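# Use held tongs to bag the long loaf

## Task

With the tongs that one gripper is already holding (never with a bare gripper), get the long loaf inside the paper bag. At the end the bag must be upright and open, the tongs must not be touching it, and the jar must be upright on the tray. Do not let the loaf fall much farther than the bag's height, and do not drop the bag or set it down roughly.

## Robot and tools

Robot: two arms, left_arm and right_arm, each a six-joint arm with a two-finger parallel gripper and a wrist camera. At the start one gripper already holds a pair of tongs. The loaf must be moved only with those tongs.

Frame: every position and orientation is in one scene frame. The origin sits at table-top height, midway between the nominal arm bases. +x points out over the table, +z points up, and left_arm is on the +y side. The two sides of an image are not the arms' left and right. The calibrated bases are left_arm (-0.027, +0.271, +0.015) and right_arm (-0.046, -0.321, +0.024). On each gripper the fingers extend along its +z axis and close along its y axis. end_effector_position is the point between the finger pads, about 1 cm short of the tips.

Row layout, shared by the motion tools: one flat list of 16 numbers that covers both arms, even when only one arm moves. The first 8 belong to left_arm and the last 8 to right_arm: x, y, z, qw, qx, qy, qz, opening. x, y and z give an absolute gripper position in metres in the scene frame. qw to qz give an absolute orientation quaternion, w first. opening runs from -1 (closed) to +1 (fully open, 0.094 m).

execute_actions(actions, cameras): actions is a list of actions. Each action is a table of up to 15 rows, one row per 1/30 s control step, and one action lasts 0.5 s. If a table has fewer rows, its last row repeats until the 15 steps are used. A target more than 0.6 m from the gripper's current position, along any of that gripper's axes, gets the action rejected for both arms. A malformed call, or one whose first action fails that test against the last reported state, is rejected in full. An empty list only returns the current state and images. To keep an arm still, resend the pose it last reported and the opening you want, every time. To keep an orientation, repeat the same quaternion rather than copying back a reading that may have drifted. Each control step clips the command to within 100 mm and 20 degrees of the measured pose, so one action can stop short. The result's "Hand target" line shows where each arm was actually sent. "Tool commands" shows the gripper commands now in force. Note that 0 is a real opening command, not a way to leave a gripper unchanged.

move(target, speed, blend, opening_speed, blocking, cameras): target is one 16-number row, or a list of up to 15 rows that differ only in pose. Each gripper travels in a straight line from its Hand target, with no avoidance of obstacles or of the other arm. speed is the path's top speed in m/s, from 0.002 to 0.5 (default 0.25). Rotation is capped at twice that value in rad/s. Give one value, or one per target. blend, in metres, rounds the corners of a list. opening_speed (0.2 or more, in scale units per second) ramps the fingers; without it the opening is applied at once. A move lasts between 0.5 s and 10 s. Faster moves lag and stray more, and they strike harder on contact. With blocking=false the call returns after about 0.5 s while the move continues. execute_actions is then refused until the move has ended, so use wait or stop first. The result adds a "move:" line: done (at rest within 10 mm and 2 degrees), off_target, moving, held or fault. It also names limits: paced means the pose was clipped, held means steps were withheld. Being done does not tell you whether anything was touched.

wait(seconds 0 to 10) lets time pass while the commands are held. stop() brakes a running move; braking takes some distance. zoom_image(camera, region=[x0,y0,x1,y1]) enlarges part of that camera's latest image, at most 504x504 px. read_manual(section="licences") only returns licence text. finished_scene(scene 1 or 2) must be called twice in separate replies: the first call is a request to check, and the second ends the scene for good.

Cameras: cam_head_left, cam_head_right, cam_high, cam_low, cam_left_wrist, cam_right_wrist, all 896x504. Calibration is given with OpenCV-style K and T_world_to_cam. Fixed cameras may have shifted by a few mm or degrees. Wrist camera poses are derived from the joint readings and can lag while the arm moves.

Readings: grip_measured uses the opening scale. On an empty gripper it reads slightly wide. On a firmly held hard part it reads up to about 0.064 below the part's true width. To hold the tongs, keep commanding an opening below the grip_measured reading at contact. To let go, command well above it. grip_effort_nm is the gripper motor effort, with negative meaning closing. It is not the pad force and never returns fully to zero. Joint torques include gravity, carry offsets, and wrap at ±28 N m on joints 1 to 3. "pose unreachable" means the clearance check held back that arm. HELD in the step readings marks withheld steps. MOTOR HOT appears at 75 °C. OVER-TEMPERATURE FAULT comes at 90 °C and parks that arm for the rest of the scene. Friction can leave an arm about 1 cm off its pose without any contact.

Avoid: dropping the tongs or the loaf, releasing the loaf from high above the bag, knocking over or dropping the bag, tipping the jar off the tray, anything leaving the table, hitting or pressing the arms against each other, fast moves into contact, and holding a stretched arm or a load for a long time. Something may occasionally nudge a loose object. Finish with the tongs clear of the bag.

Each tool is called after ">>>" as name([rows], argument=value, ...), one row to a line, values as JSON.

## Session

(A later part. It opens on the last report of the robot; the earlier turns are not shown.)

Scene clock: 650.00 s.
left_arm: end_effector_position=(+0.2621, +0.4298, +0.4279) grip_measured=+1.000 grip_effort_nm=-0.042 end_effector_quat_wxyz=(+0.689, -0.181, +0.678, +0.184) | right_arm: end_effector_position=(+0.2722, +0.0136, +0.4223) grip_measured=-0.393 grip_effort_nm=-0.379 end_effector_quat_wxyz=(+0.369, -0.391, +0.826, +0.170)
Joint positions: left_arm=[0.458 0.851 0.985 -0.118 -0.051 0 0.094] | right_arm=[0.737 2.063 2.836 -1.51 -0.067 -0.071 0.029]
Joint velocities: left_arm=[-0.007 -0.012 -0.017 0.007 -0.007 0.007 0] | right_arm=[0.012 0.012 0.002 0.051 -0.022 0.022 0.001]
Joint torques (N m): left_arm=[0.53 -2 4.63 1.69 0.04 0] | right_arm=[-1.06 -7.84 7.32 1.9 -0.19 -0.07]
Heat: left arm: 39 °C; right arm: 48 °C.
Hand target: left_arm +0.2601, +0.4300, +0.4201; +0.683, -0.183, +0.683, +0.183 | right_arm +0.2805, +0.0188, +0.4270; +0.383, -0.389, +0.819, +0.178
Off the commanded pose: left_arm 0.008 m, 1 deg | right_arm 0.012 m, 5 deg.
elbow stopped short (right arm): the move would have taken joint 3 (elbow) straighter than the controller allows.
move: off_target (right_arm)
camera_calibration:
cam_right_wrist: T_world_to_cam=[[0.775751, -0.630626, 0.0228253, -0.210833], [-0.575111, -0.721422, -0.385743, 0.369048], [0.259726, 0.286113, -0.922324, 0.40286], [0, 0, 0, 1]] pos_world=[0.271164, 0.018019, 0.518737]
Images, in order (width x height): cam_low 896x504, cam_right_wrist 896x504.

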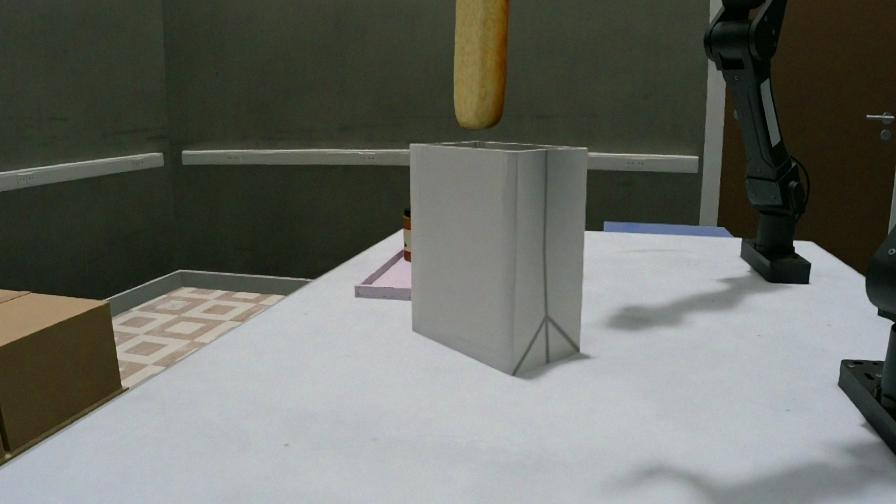

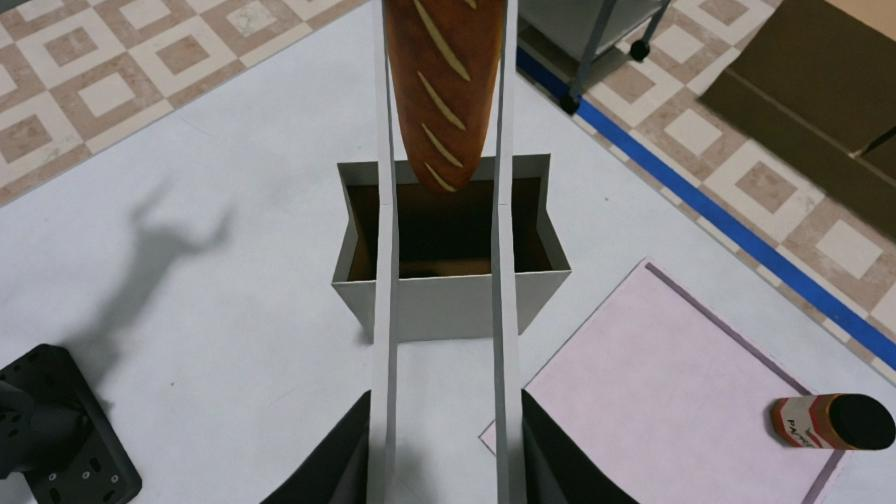

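>>> zoom_image(camera="cam_low", region=[400, 0, 600, 200])

>>> zoom_image(camera="cam_right_wrist", region=[320, 0, 580, 300])

Scaled by 2.520.

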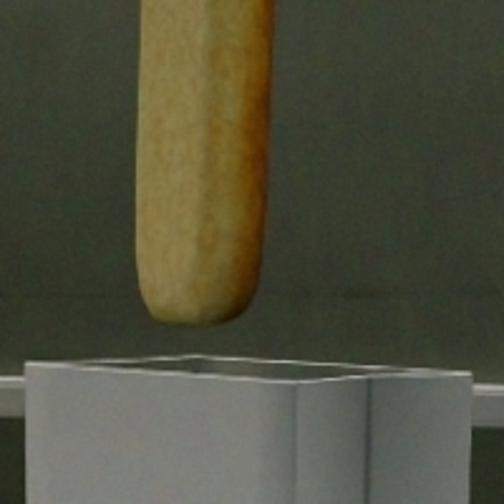

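Scaled by 1.680.

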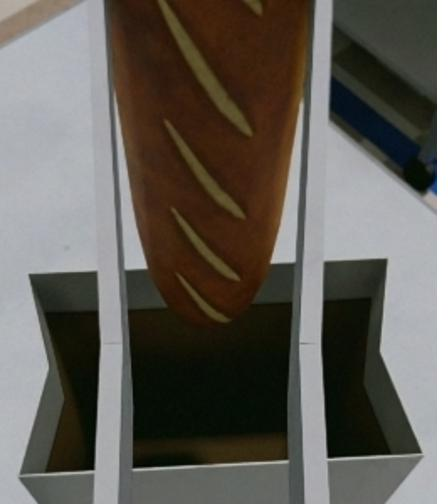

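>>> wait(seconds=0.5, cameras=["cam_head_left","cam_head_right","cam_high"])

>>> zoom_image(camera="cam_head_left", region=[330, 150, 480, 370])

>>> zoom_image(camera="cam_head_right", region=[330, 150, 480, 370])

>>> zoom_image(camera="cam_high", region=[430, 40, 560, 250])

Scene clock: 712.17 s.
left_arm: end_effector_position=(+0.2621, +0.4298, +0.4279) grip_measured=+1.000 grip_effort_nm=-0.037 end_effector_quat_wxyz=(+0.689, -0.181, +0.678, +0.184) | right_arm: end_effector_position=(+0.2719, +0.0135, +0.4220) grip_measured=-0.393 grip_effort_nm=-0.374 end_effector_quat_wxyz=(+0.368, -0.391, +0.826, +0.170)
Joint positions: left_arm=[0.458 0.851 0.985 -0.118 -0.051 0 0.094] | right_arm=[0.737 2.063 2.836 -1.512 -0.068 -0.071 0.029]
Joint velocities: left_arm=[0.017 0.017 -0.002 -0.066 -0.037 -0.037 0] | right_arm=[-0.007 -0.012 -0.012 -0.007 0.051 -0.066 -0.001]
Joint torques (N m): left_arm=[0.51 -2.11 4.7 1.68 0.03 0.05] | right_arm=[-1.06 -7.84 7.32 1.9 -0.18 -0.07]
Heat: left arm: 40 °C; right arm: 49 °C.
Hand target: left_arm +0.2601, +0.4300, +0.4201; +0.683, -0.183, +0.683, +0.183 | right_arm +0.2805, +0.0188, +0.4271; +0.383, -0.389, +0.819, +0.178
Tool commands: left_gripper/opening=+1.0 right_gripper/opening=-0.4
Off the commanded pose: left_arm 0.008 m, 1 deg | right_arm 0.012 m, 5 deg.
wait: 0.50 s; at rest from the start
Images, in order (width x height): cam_head_left 896x504, cam_head_right 896x504, cam_high 896x504.

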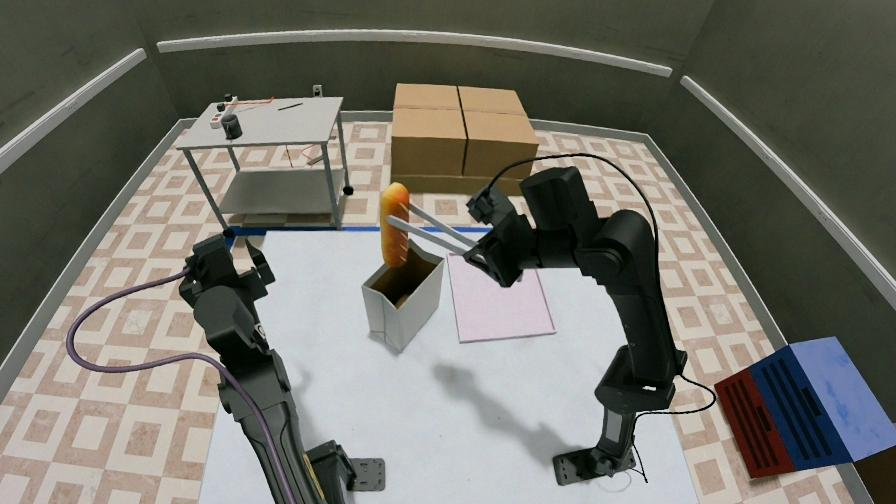

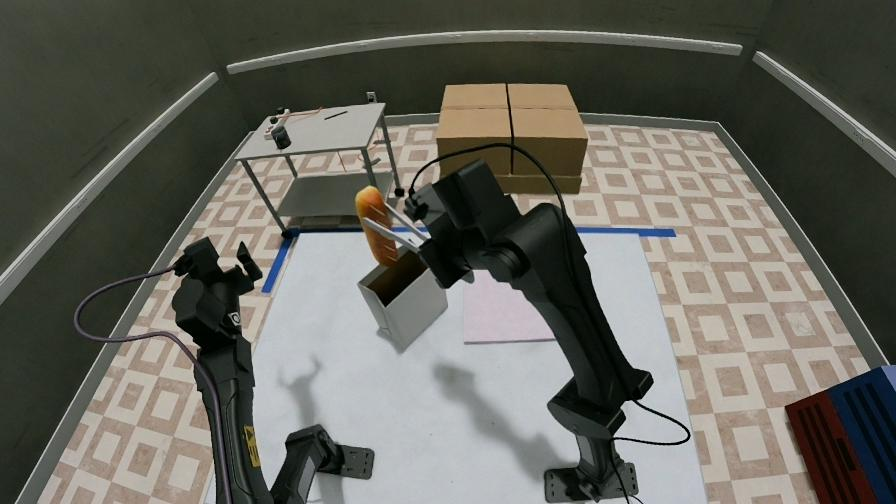

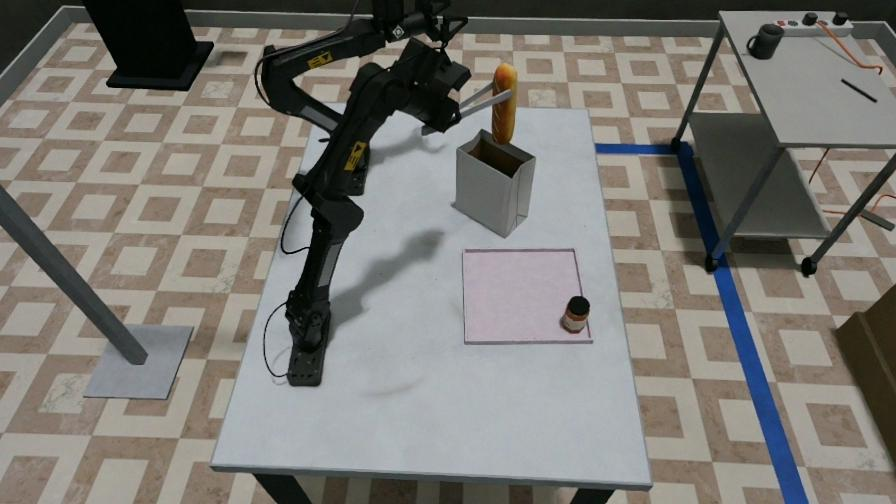

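Scaled by 2.291.

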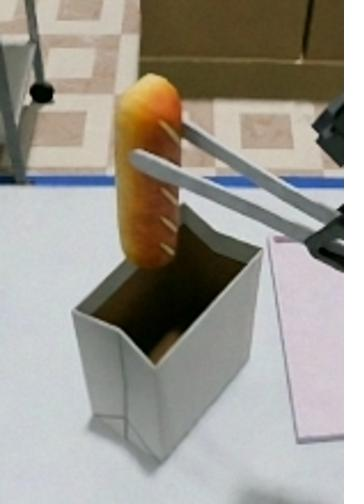

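Scaled by 2.291.

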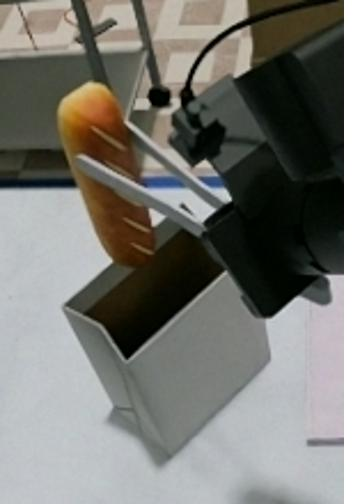

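Scaled by 2.400.

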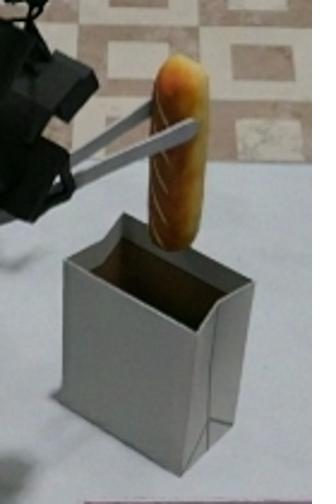

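>>> move(target=[0.26,0.43,0.42,0.683,-0.183,0.683,0.183,1.0,0.266,0.001,0.425,0.3308,-0.40056,0.83979,0.15778,-0.40], speed=0.05, cameras=["cam_right_wrist","cam_low","cam_head_left"])

Scene clock: 751.80 s.
left_arm: end_effector_position=(+0.2621, +0.4298, +0.4279) grip_measured=+1.000 grip_effort_nm=-0.037 end_effector_quat_wxyz=(+0.689, -0.181, +0.678, +0.184) | right_arm: end_effector_position=(+0.2645, +0.0015, +0.4081) grip_measured=-0.393 grip_effort_nm=-0.374 end_effector_quat_wxyz=(+0.334, -0.397, +0.840, +0.156)
Joint positions: left_arm=[0.458 0.851 0.985 -0.118 -0.051 0 0.094] | right_arm=[0.728 2.063 2.836 -1.59 -0.072 -0.081 0.029]
Joint velocities: left_arm=[0.002 -0.012 0.022 0.037 -0.007 -0.066 0] | right_arm=[-0.007 0.017 -0.002 -0.007 -0.022 -0.022 -0.001]
Joint torques (N m): left_arm=[0.59 -2.15 4.71 1.65 0.1 0.03] | right_arm=[-0.99 -10.97 6.38 1.77 -0.19 -0.08]
Heat: left arm: 40 °C; right arm: 49 °C.
Hand target: left_arm +0.2601, +0.4300, +0.4201; +0.683, -0.183, +0.683, +0.183 | right_arm +0.2659, +0.0007, +0.4245; +0.359, -0.394, +0.829, +0.169
Off the commanded pose: left_arm 0.008 m, 1 deg | right_arm 0.017 m, 1 deg.
elbow stopped short (right arm): the move would have taken joint 3 (elbow) straighter than the controller allows.
joint read past its limit (right arm) — joint 4 (wrist pitch), lower limit.
joint sent to its limit (right arm) — joint 4 (wrist pitch), lower limit. The joint targets are off in orientation, not in position.
move: off_target (right_arm)
camera_calibration:
cam_right_wrist: T_world_to_cam=[[0.777754, -0.628318, 0.0177676, -0.210605], [-0.592928, -0.742745, -0.311073, 0.32473], [0.208649, 0.231403, -0.95022, 0.420196], [0, 0, 0, 1]] pos_world=[0.268667, 0.0116301, 0.504035]
Images, in order (width x height): cam_head_left 896x504, cam_low 896x504, cam_right_wrist 896x504.

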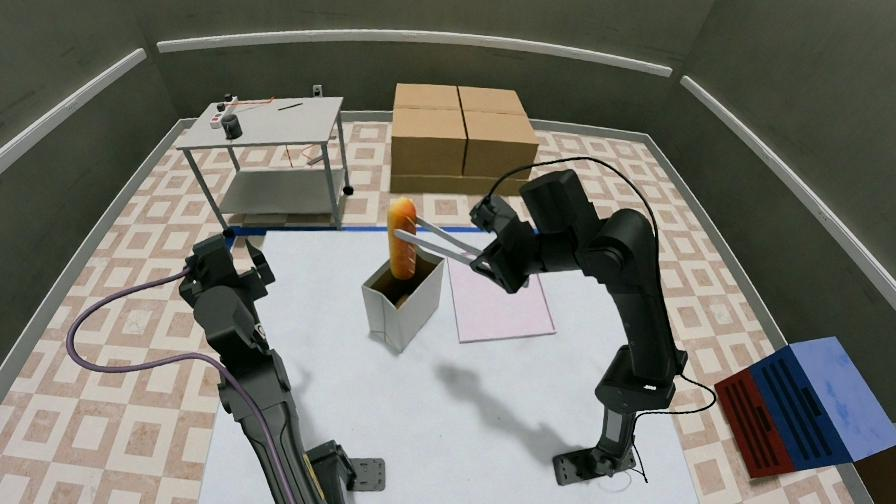

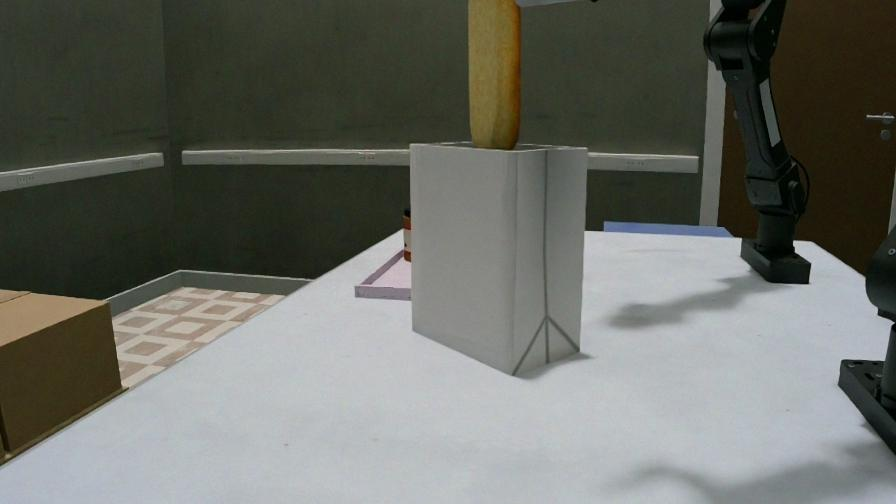

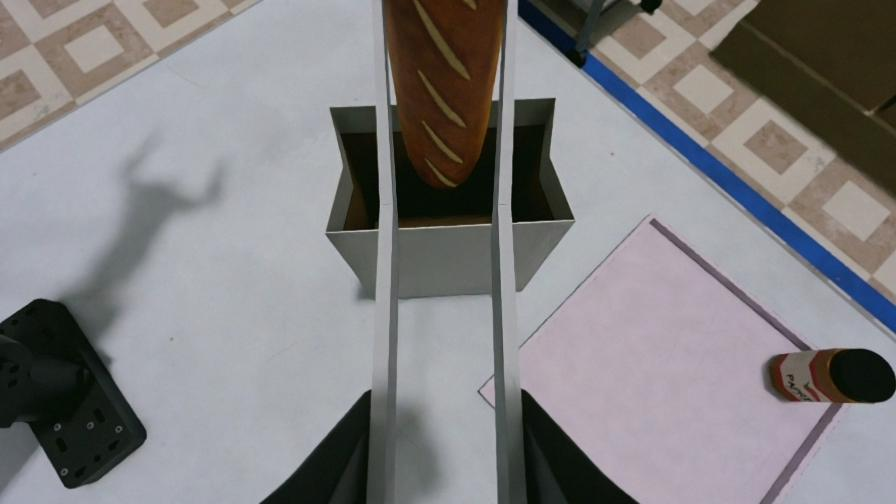

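>>> move(target=[0.26, 0.43, 0.42, 0.683, -0.183, 0.683, 0.183, 1.0, 0.2655, 0.0015, 0.36, 0.3308, -0.40056, 0.83979, 0.15778, -0.40], speed=0.05, cameras=["cam_right_wrist", "cam_low", "cam_head_left", "cam_high"])

Scene clock: 771.60 s.
left_arm: end_effector_position=(+0.2621, +0.4298, +0.4279) grip_measured=+1.000 grip_effort_nm=-0.042 end_effector_quat_wxyz=(+0.689, -0.181, +0.678, +0.184) | right_arm: end_effector_position=(+0.2638, +0.0010, +0.3364) grip_measured=-0.393 grip_effort_nm=-0.374 end_effector_quat_wxyz=(+0.294, -0.404, +0.854, +0.142)
Joint positions: left_arm=[0.458 0.851 0.985 -0.118 -0.051 0 0.094] | right_arm=[0.728 1.799 2.112 -1.221 -0.072 -0.085 0.029]
Joint velocities: left_arm=[0.002 0.002 -0.032 0.037 0.007 0.066 0] | right_arm=[-0.017 -0.017 -0.012 0.051 0.037 -0.007 0]
Joint torques (N m): left_arm=[0.44 -2.26 4.6 1.67 0.05 0.06] | right_arm=[-0.65 -13.18 6.39 1.84 -0.15 -0.07]
Heat: left arm: 40 °C; right arm: 52 °C.
Hand target: left_arm +0.2601, +0.4300, +0.4201; +0.683, -0.183, +0.683, +0.183 | right_arm +0.2641, +0.0002, +0.3596; +0.330, -0.401, +0.840, +0.157
Off the commanded pose: left_arm 0.008 m, 1 deg | right_arm 0.024 m, 5 deg.
move: off_target (right_arm)
camera_calibration:
cam_right_wrist: T_world_to_cam=[[0.780759, -0.624762, 0.00937044, -0.207131], [-0.607227, -0.762211, -0.224299, 0.276193], [0.147276, 0.169434, -0.974475, 0.376764], [0, 0, 0, 1]] pos_world=[0.273943, 0.0172733, 0.431038]
Images, in order (width x height): cam_head_left 896x504, cam_high 896x504, cam_low 896x504, cam_right_wrist 896x504.

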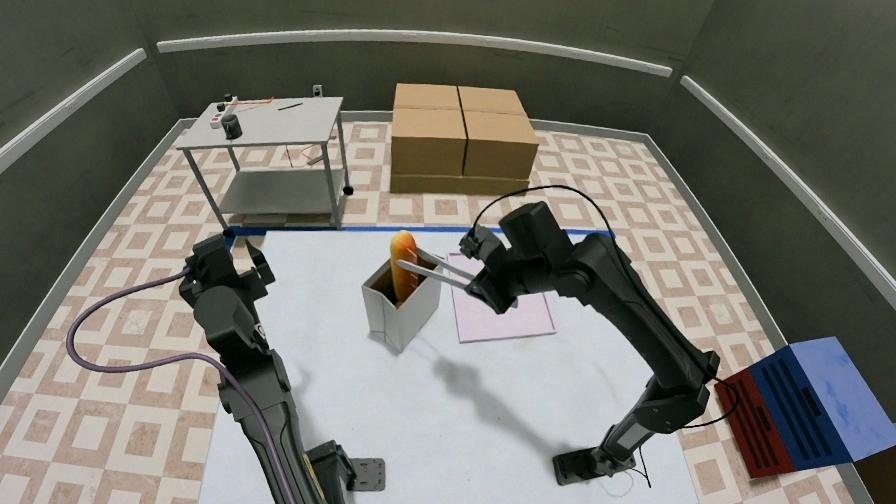

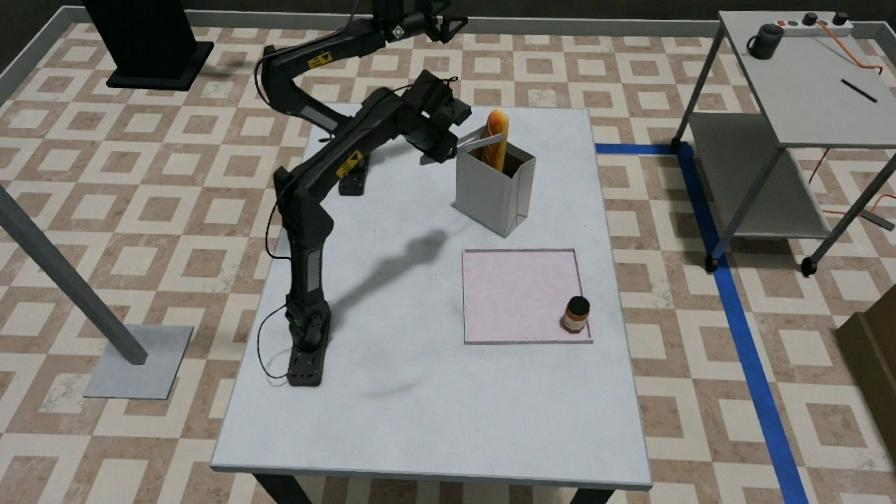

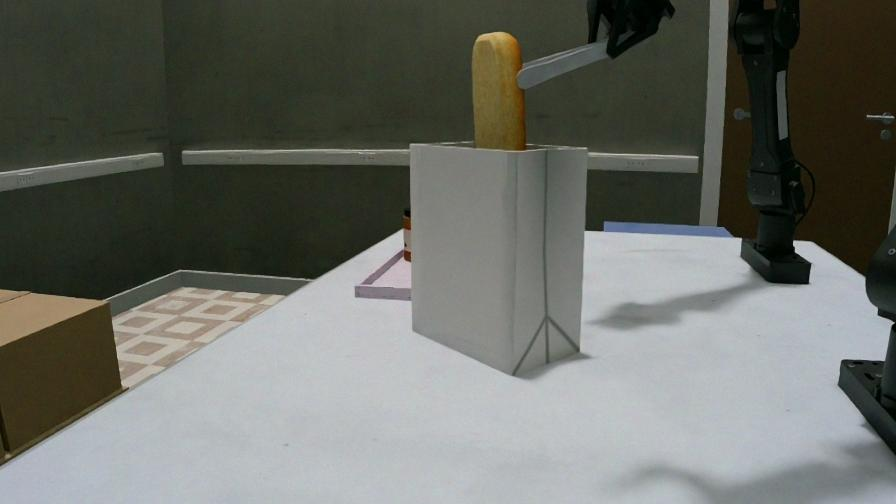

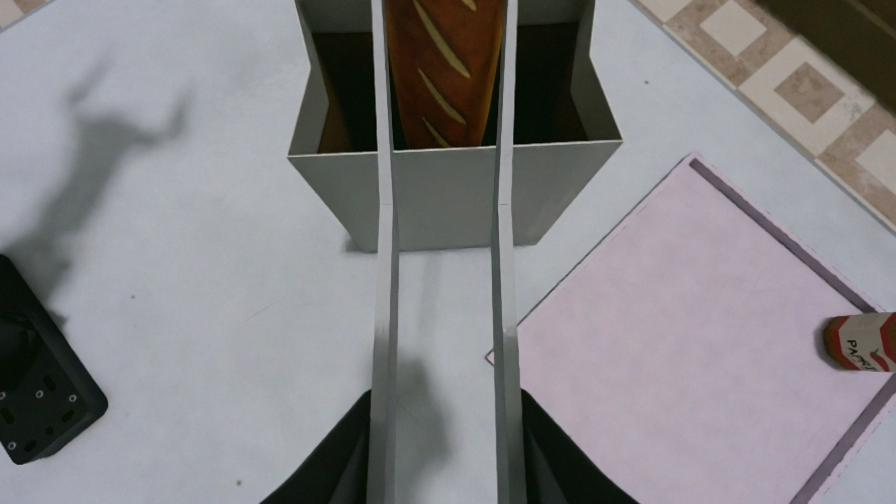

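>>> move(target=[0.26, 0.43, 0.42, 0.683, -0.183, 0.683, 0.183, 1.0, 0.2665, 0.002, 0.335, 0.36708, -0.39315, 0.82427, 0.17509, -0.40], speed=0.04, cameras=["cam_right_wrist", "cam_low", "cam_head_left", "cam_high"])

Scene clock: 787.67 s.
left_arm: end_effector_position=(+0.2621, +0.4298, +0.4279) grip_measured=+1.000 grip_effort_nm=-0.042 end_effector_quat_wxyz=(+0.689, -0.181, +0.678, +0.184) | right_arm: end_effector_position=(+0.2642, +0.0022, +0.3114) grip_measured=-0.393 grip_effort_nm=-0.374 end_effector_quat_wxyz=(+0.332, -0.400, +0.840, +0.156)
Joint positions: left_arm=[0.458 0.851 0.985 -0.118 -0.051 0 0.094] | right_arm=[0.728 1.658 1.773 -0.938 -0.075 -0.085 0.029]
Joint velocities: left_arm=[0.002 -0.007 -0.002 0.037 0.007 0.022 0] | right_arm=[0.012 -0.012 -0.002 -0.007 -0.022 -0.022 0]
Joint torques (N m): left_arm=[0.49 -2.09 4.6 1.64 0.05 0] | right_arm=[-1.03 -12.36 7.06 1.97 -0.19 -0.04]
Heat: left arm: 40 °C; right arm: 55 °C.
Hand target: left_arm +0.2601, +0.4300, +0.4201; +0.683, -0.183, +0.683, +0.183 | right_arm +0.2656, +0.0011, +0.3352; +0.367, -0.394, +0.825, +0.173
Off the commanded pose: left_arm 0.008 m, 1 deg | right_arm 0.024 m, 5 deg.
move: off_target (right_arm)
camera_calibration:
cam_right_wrist: T_world_to_cam=[[0.781191, -0.624045, 0.0175538, -0.209164], [-0.589857, -0.74702, -0.306644, 0.292792], [0.204472, 0.229193, -0.951663, 0.329755], [0, 0, 0, 1]] pos_world=[0.268676, 0.0126161, 0.40727]
Images, in order (width x height): cam_head_left 896x504, cam_high 896x504, cam_low 896x504, cam_right_wrist 896x504.

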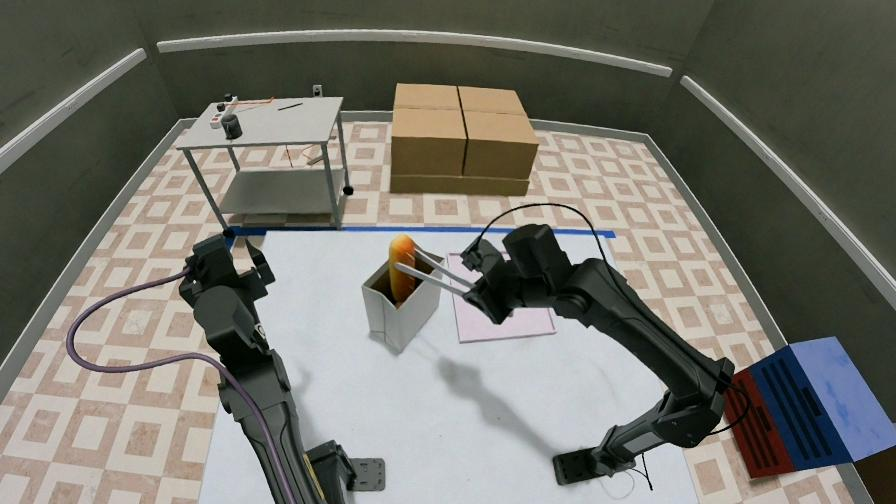

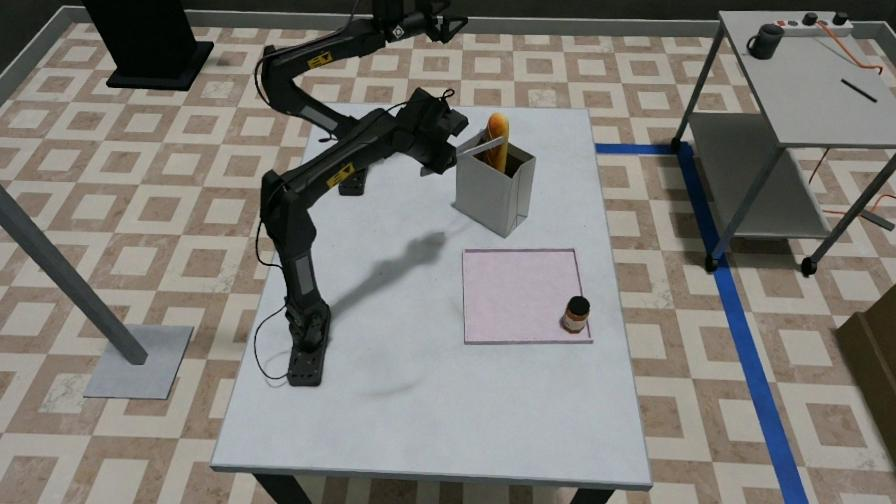

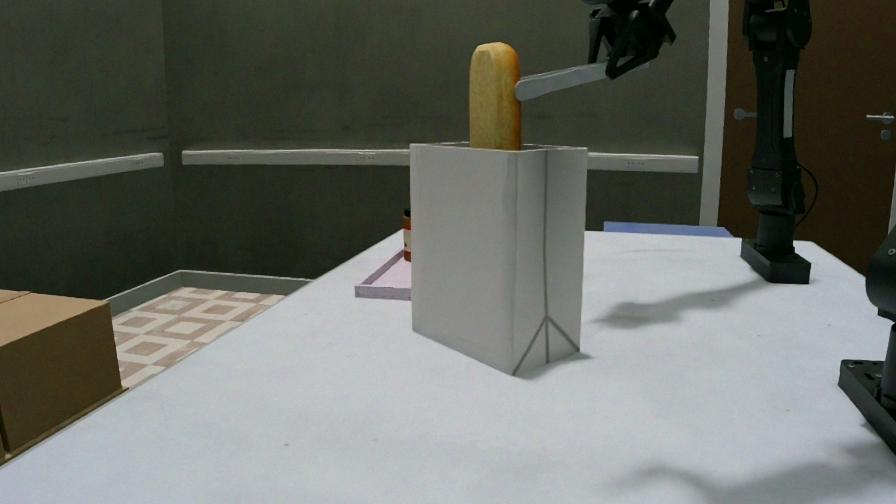

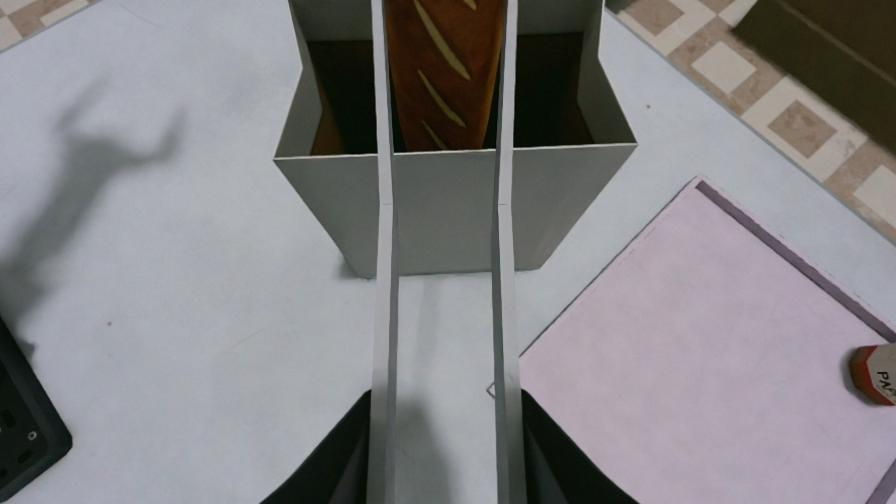

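>>> move(target=[0.26, 0.43, 0.42, 0.683, -0.183, 0.683, 0.183, 1.0, 0.267, 0.0022, 0.30, 0.36708, -0.39315, 0.82427, 0.17509, -0.40], speed=0.04, cameras=["cam_right_wrist", "cam_low", "cam_head_left", "cam_high"])

Scene clock: 796.30 s.
left_arm: end_effector_position=(+0.2621, +0.4298, +0.4279) grip_measured=+1.000 grip_effort_nm=-0.032 end_effector_quat_wxyz=(+0.689, -0.181, +0.678, +0.184) | right_arm: end_effector_position=(+0.2645, +0.0011, +0.2752) grip_measured=-0.393 grip_effort_nm=-0.369 end_effector_quat_wxyz=(+0.331, -0.399, +0.841, +0.156)
Joint positions: left_arm=[0.458 0.851 0.985 -0.118 -0.051 0 0.094] | right_arm=[0.725 1.618 1.583 -0.791 -0.078 -0.085 0.029]
Joint velocities: left_arm=[-0.007 0.002 0.007 0.037 -0.051 0.037 0] | right_arm=[-0.007 -0.012 0.007 0.051 -0.022 -0.051 0.001]
Joint torques (N m): left_arm=[0.5 -2.1 4.64 1.63 0.07 -0.01] | right_arm=[-0.84 -12.44 7.45 1.96 -0.19 -0.04]
Heat: left arm: 40 °C; right arm: 55 °C.
Hand target: left_arm +0.2601, +0.4300, +0.4201; +0.683, -0.183, +0.683, +0.183 | right_arm +0.2660, +0.0014, +0.3000; +0.367, -0.394, +0.825, +0.174
Off the commanded pose: left_arm 0.008 m, 1 deg | right_arm 0.025 m, 5 deg.
move: off_target (right_arm)
camera_calibration:
cam_right_wrist: T_world_to_cam=[[0.780312, -0.625198, 0.015511, -0.208623], [-0.592, -0.746418, -0.303967, 0.28094], [0.201618, 0.228007, -0.952556, 0.296493], [0, 0, 0, 1]] pos_world=[0.269329, 0.0116653, 0.371059]
Images, in order (width x height): cam_head_left 896x504, cam_high 896x504, cam_low 896x504, cam_right_wrist 896x504.

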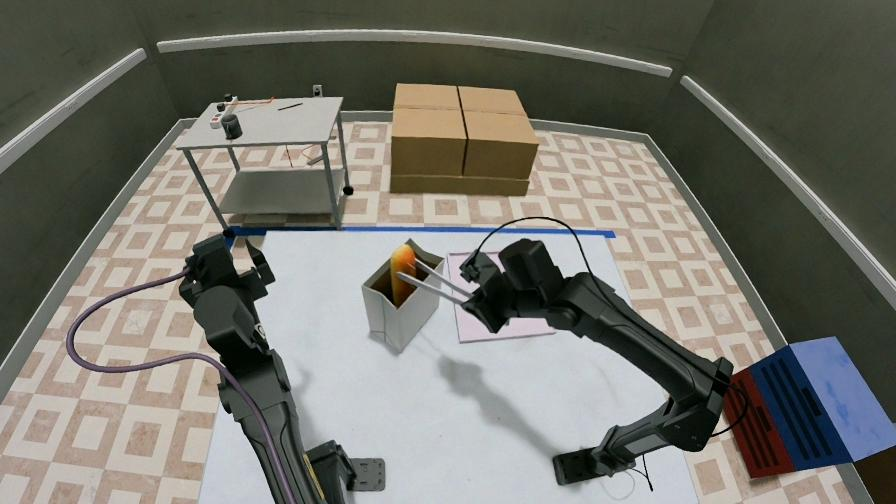

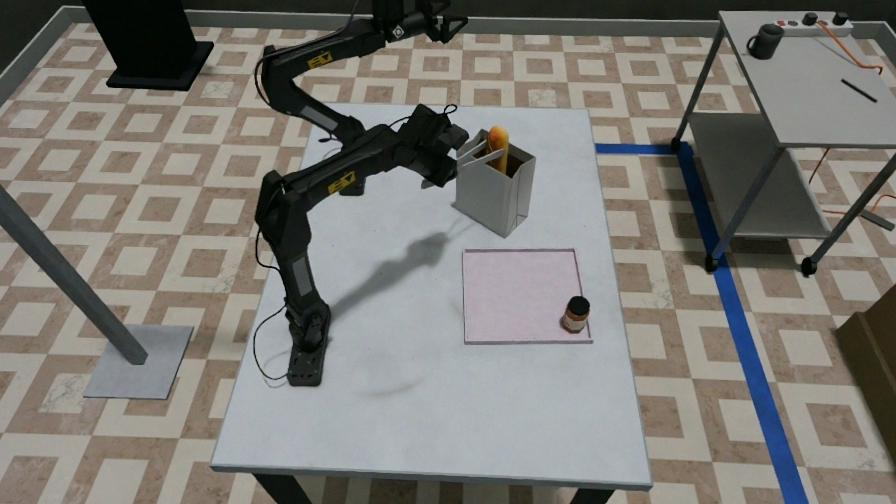

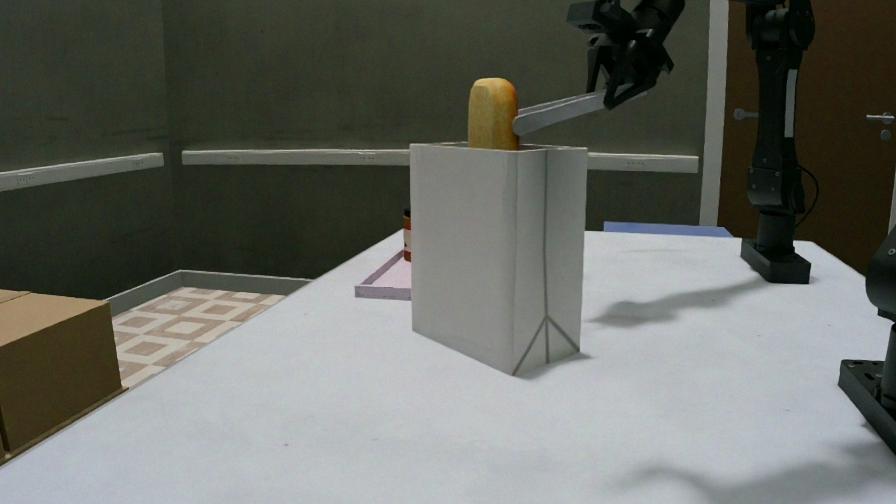

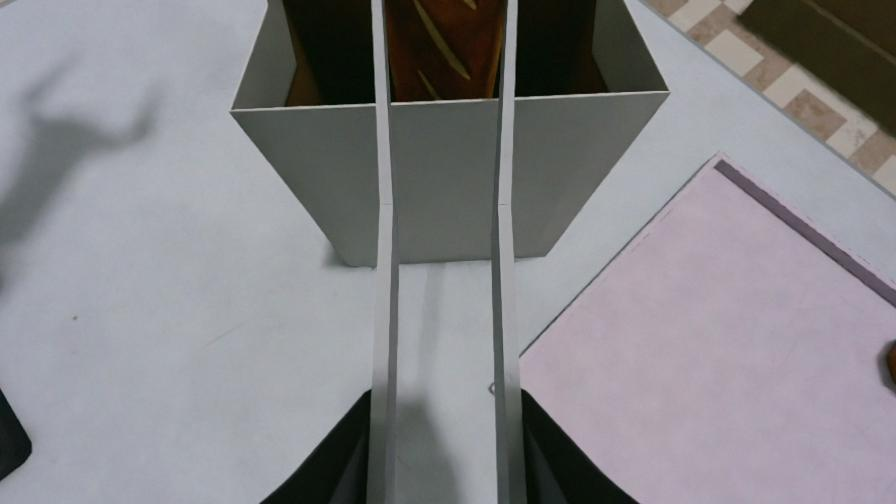

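>>> move(target=[0.26, 0.43, 0.42, 0.683, -0.183, 0.683, 0.183, 1.0, 0.267, 0.0022, 0.30, 0.36708, -0.39315, 0.82427, 0.17509, -0.20], opening_speed=0.25, cameras=["cam_right_wrist", "cam_low", "cam_head_left", "cam_high"])

Scene clock: 804.13 s.
left_arm: end_effector_position=(+0.2621, +0.4298, +0.4279) grip_measured=+1.000 grip_effort_nm=-0.042 end_effector_quat_wxyz=(+0.689, -0.181, +0.678, +0.184) | right_arm: end_effector_position=(+0.2675, +0.0045, +0.2827) grip_measured=-0.202 grip_effort_nm=0.100 end_effector_quat_wxyz=(+0.346, -0.397, +0.834, +0.162)
Joint positions: left_arm=[0.458 0.851 0.985 -0.118 -0.051 0 0.094] | right_arm=[0.725 1.612 1.583 -0.761 -0.08 -0.085 0.037]
Joint velocities: left_arm=[0.017 -0.007 -0.007 0.022 -0.022 0.022 0] | right_arm=[-0.002 -0.002 0.002 -0.037 0.007 -0.022 0.001]
Joint torques (N m): left_arm=[0.55 -2.3 4.88 1.71 0.06 0.03] | right_arm=[-0.87 -11.44 7.75 1.77 -0.18 -0.03]
Heat: left arm: 40 °C; right arm: 55 °C.
Hand target: left_arm +0.2601, +0.4300, +0.4201; +0.683, -0.183, +0.683, +0.183 | right_arm +0.2671, +0.0023, +0.2999; +0.367, -0.394, +0.825, +0.174
Off the commanded pose: left_arm 0.008 m, 1 deg | right_arm 0.017 m, 3 deg.
move: off_target (right_arm)
camera_calibration:
cam_right_wrist: T_world_to_cam=[[0.780724, -0.624602, 0.0185133, -0.20992], [-0.583258, -0.739037, -0.337096, 0.294482], [0.224233, 0.252381, -0.941288, 0.292937], [0, 0, 0, 1]] pos_world=[0.269962, 0.0125848, 0.378893]
Images, in order (width x height): cam_head_left 896x504, cam_high 896x504, cam_low 896x504, cam_right_wrist 896x504.

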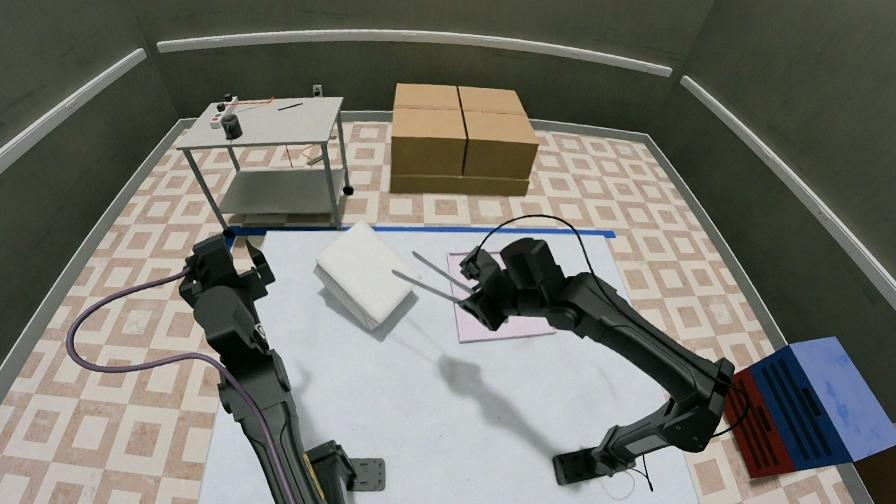

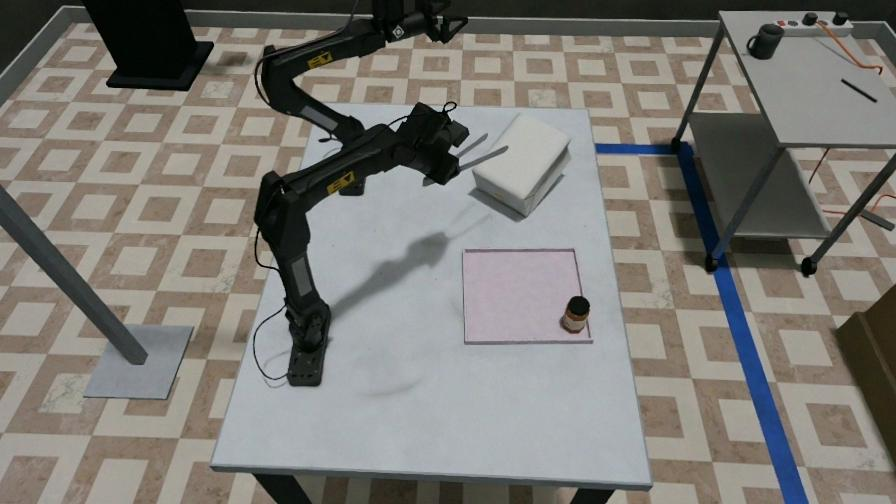

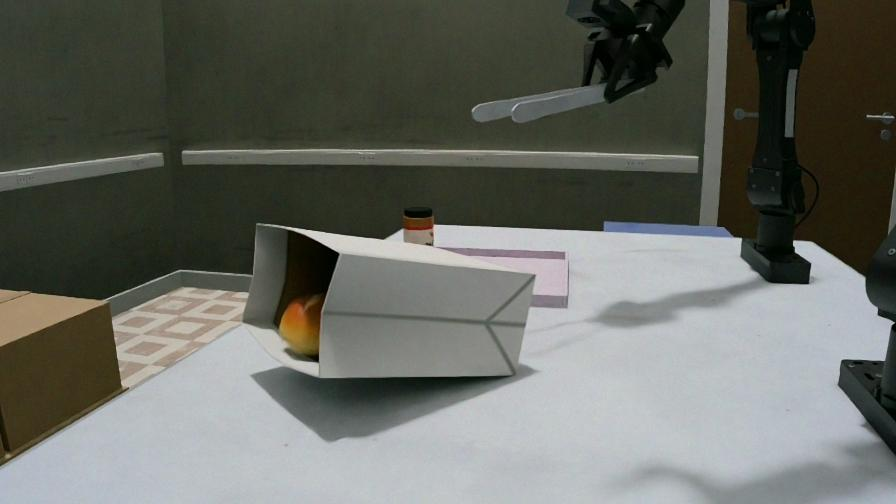

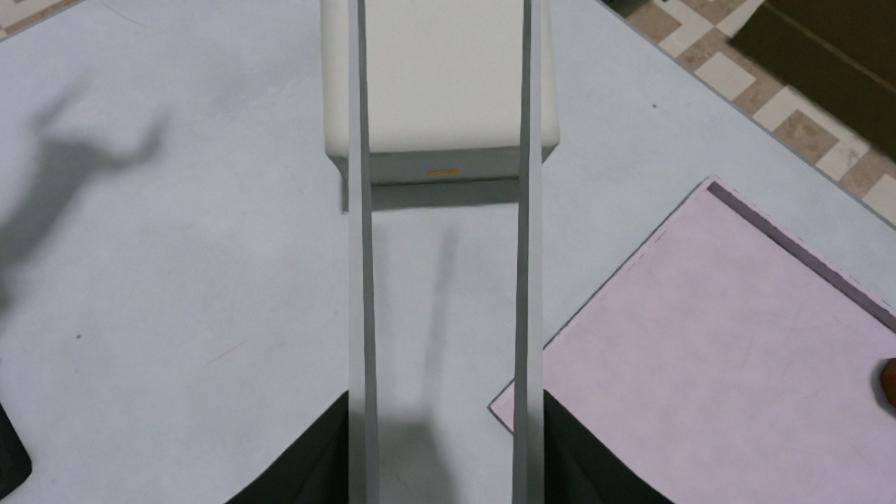

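>>> zoom_image(camera="cam_low", region=[200, 180, 600, 460])

>>> zoom_image(camera="cam_high", region=[400, 80, 640, 240])

>>> zoom_image(camera="cam_head_left", region=[250, 180, 550, 370])

Scaled by 1.260.

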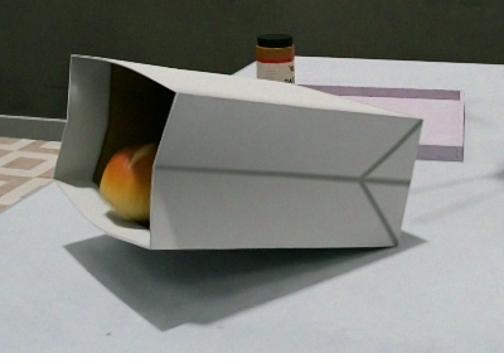

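Scaled by 2.100.

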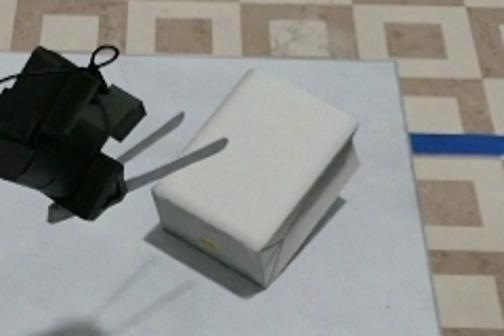

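Scaled by 1.680.

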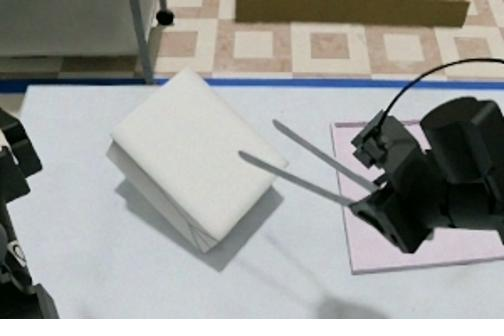

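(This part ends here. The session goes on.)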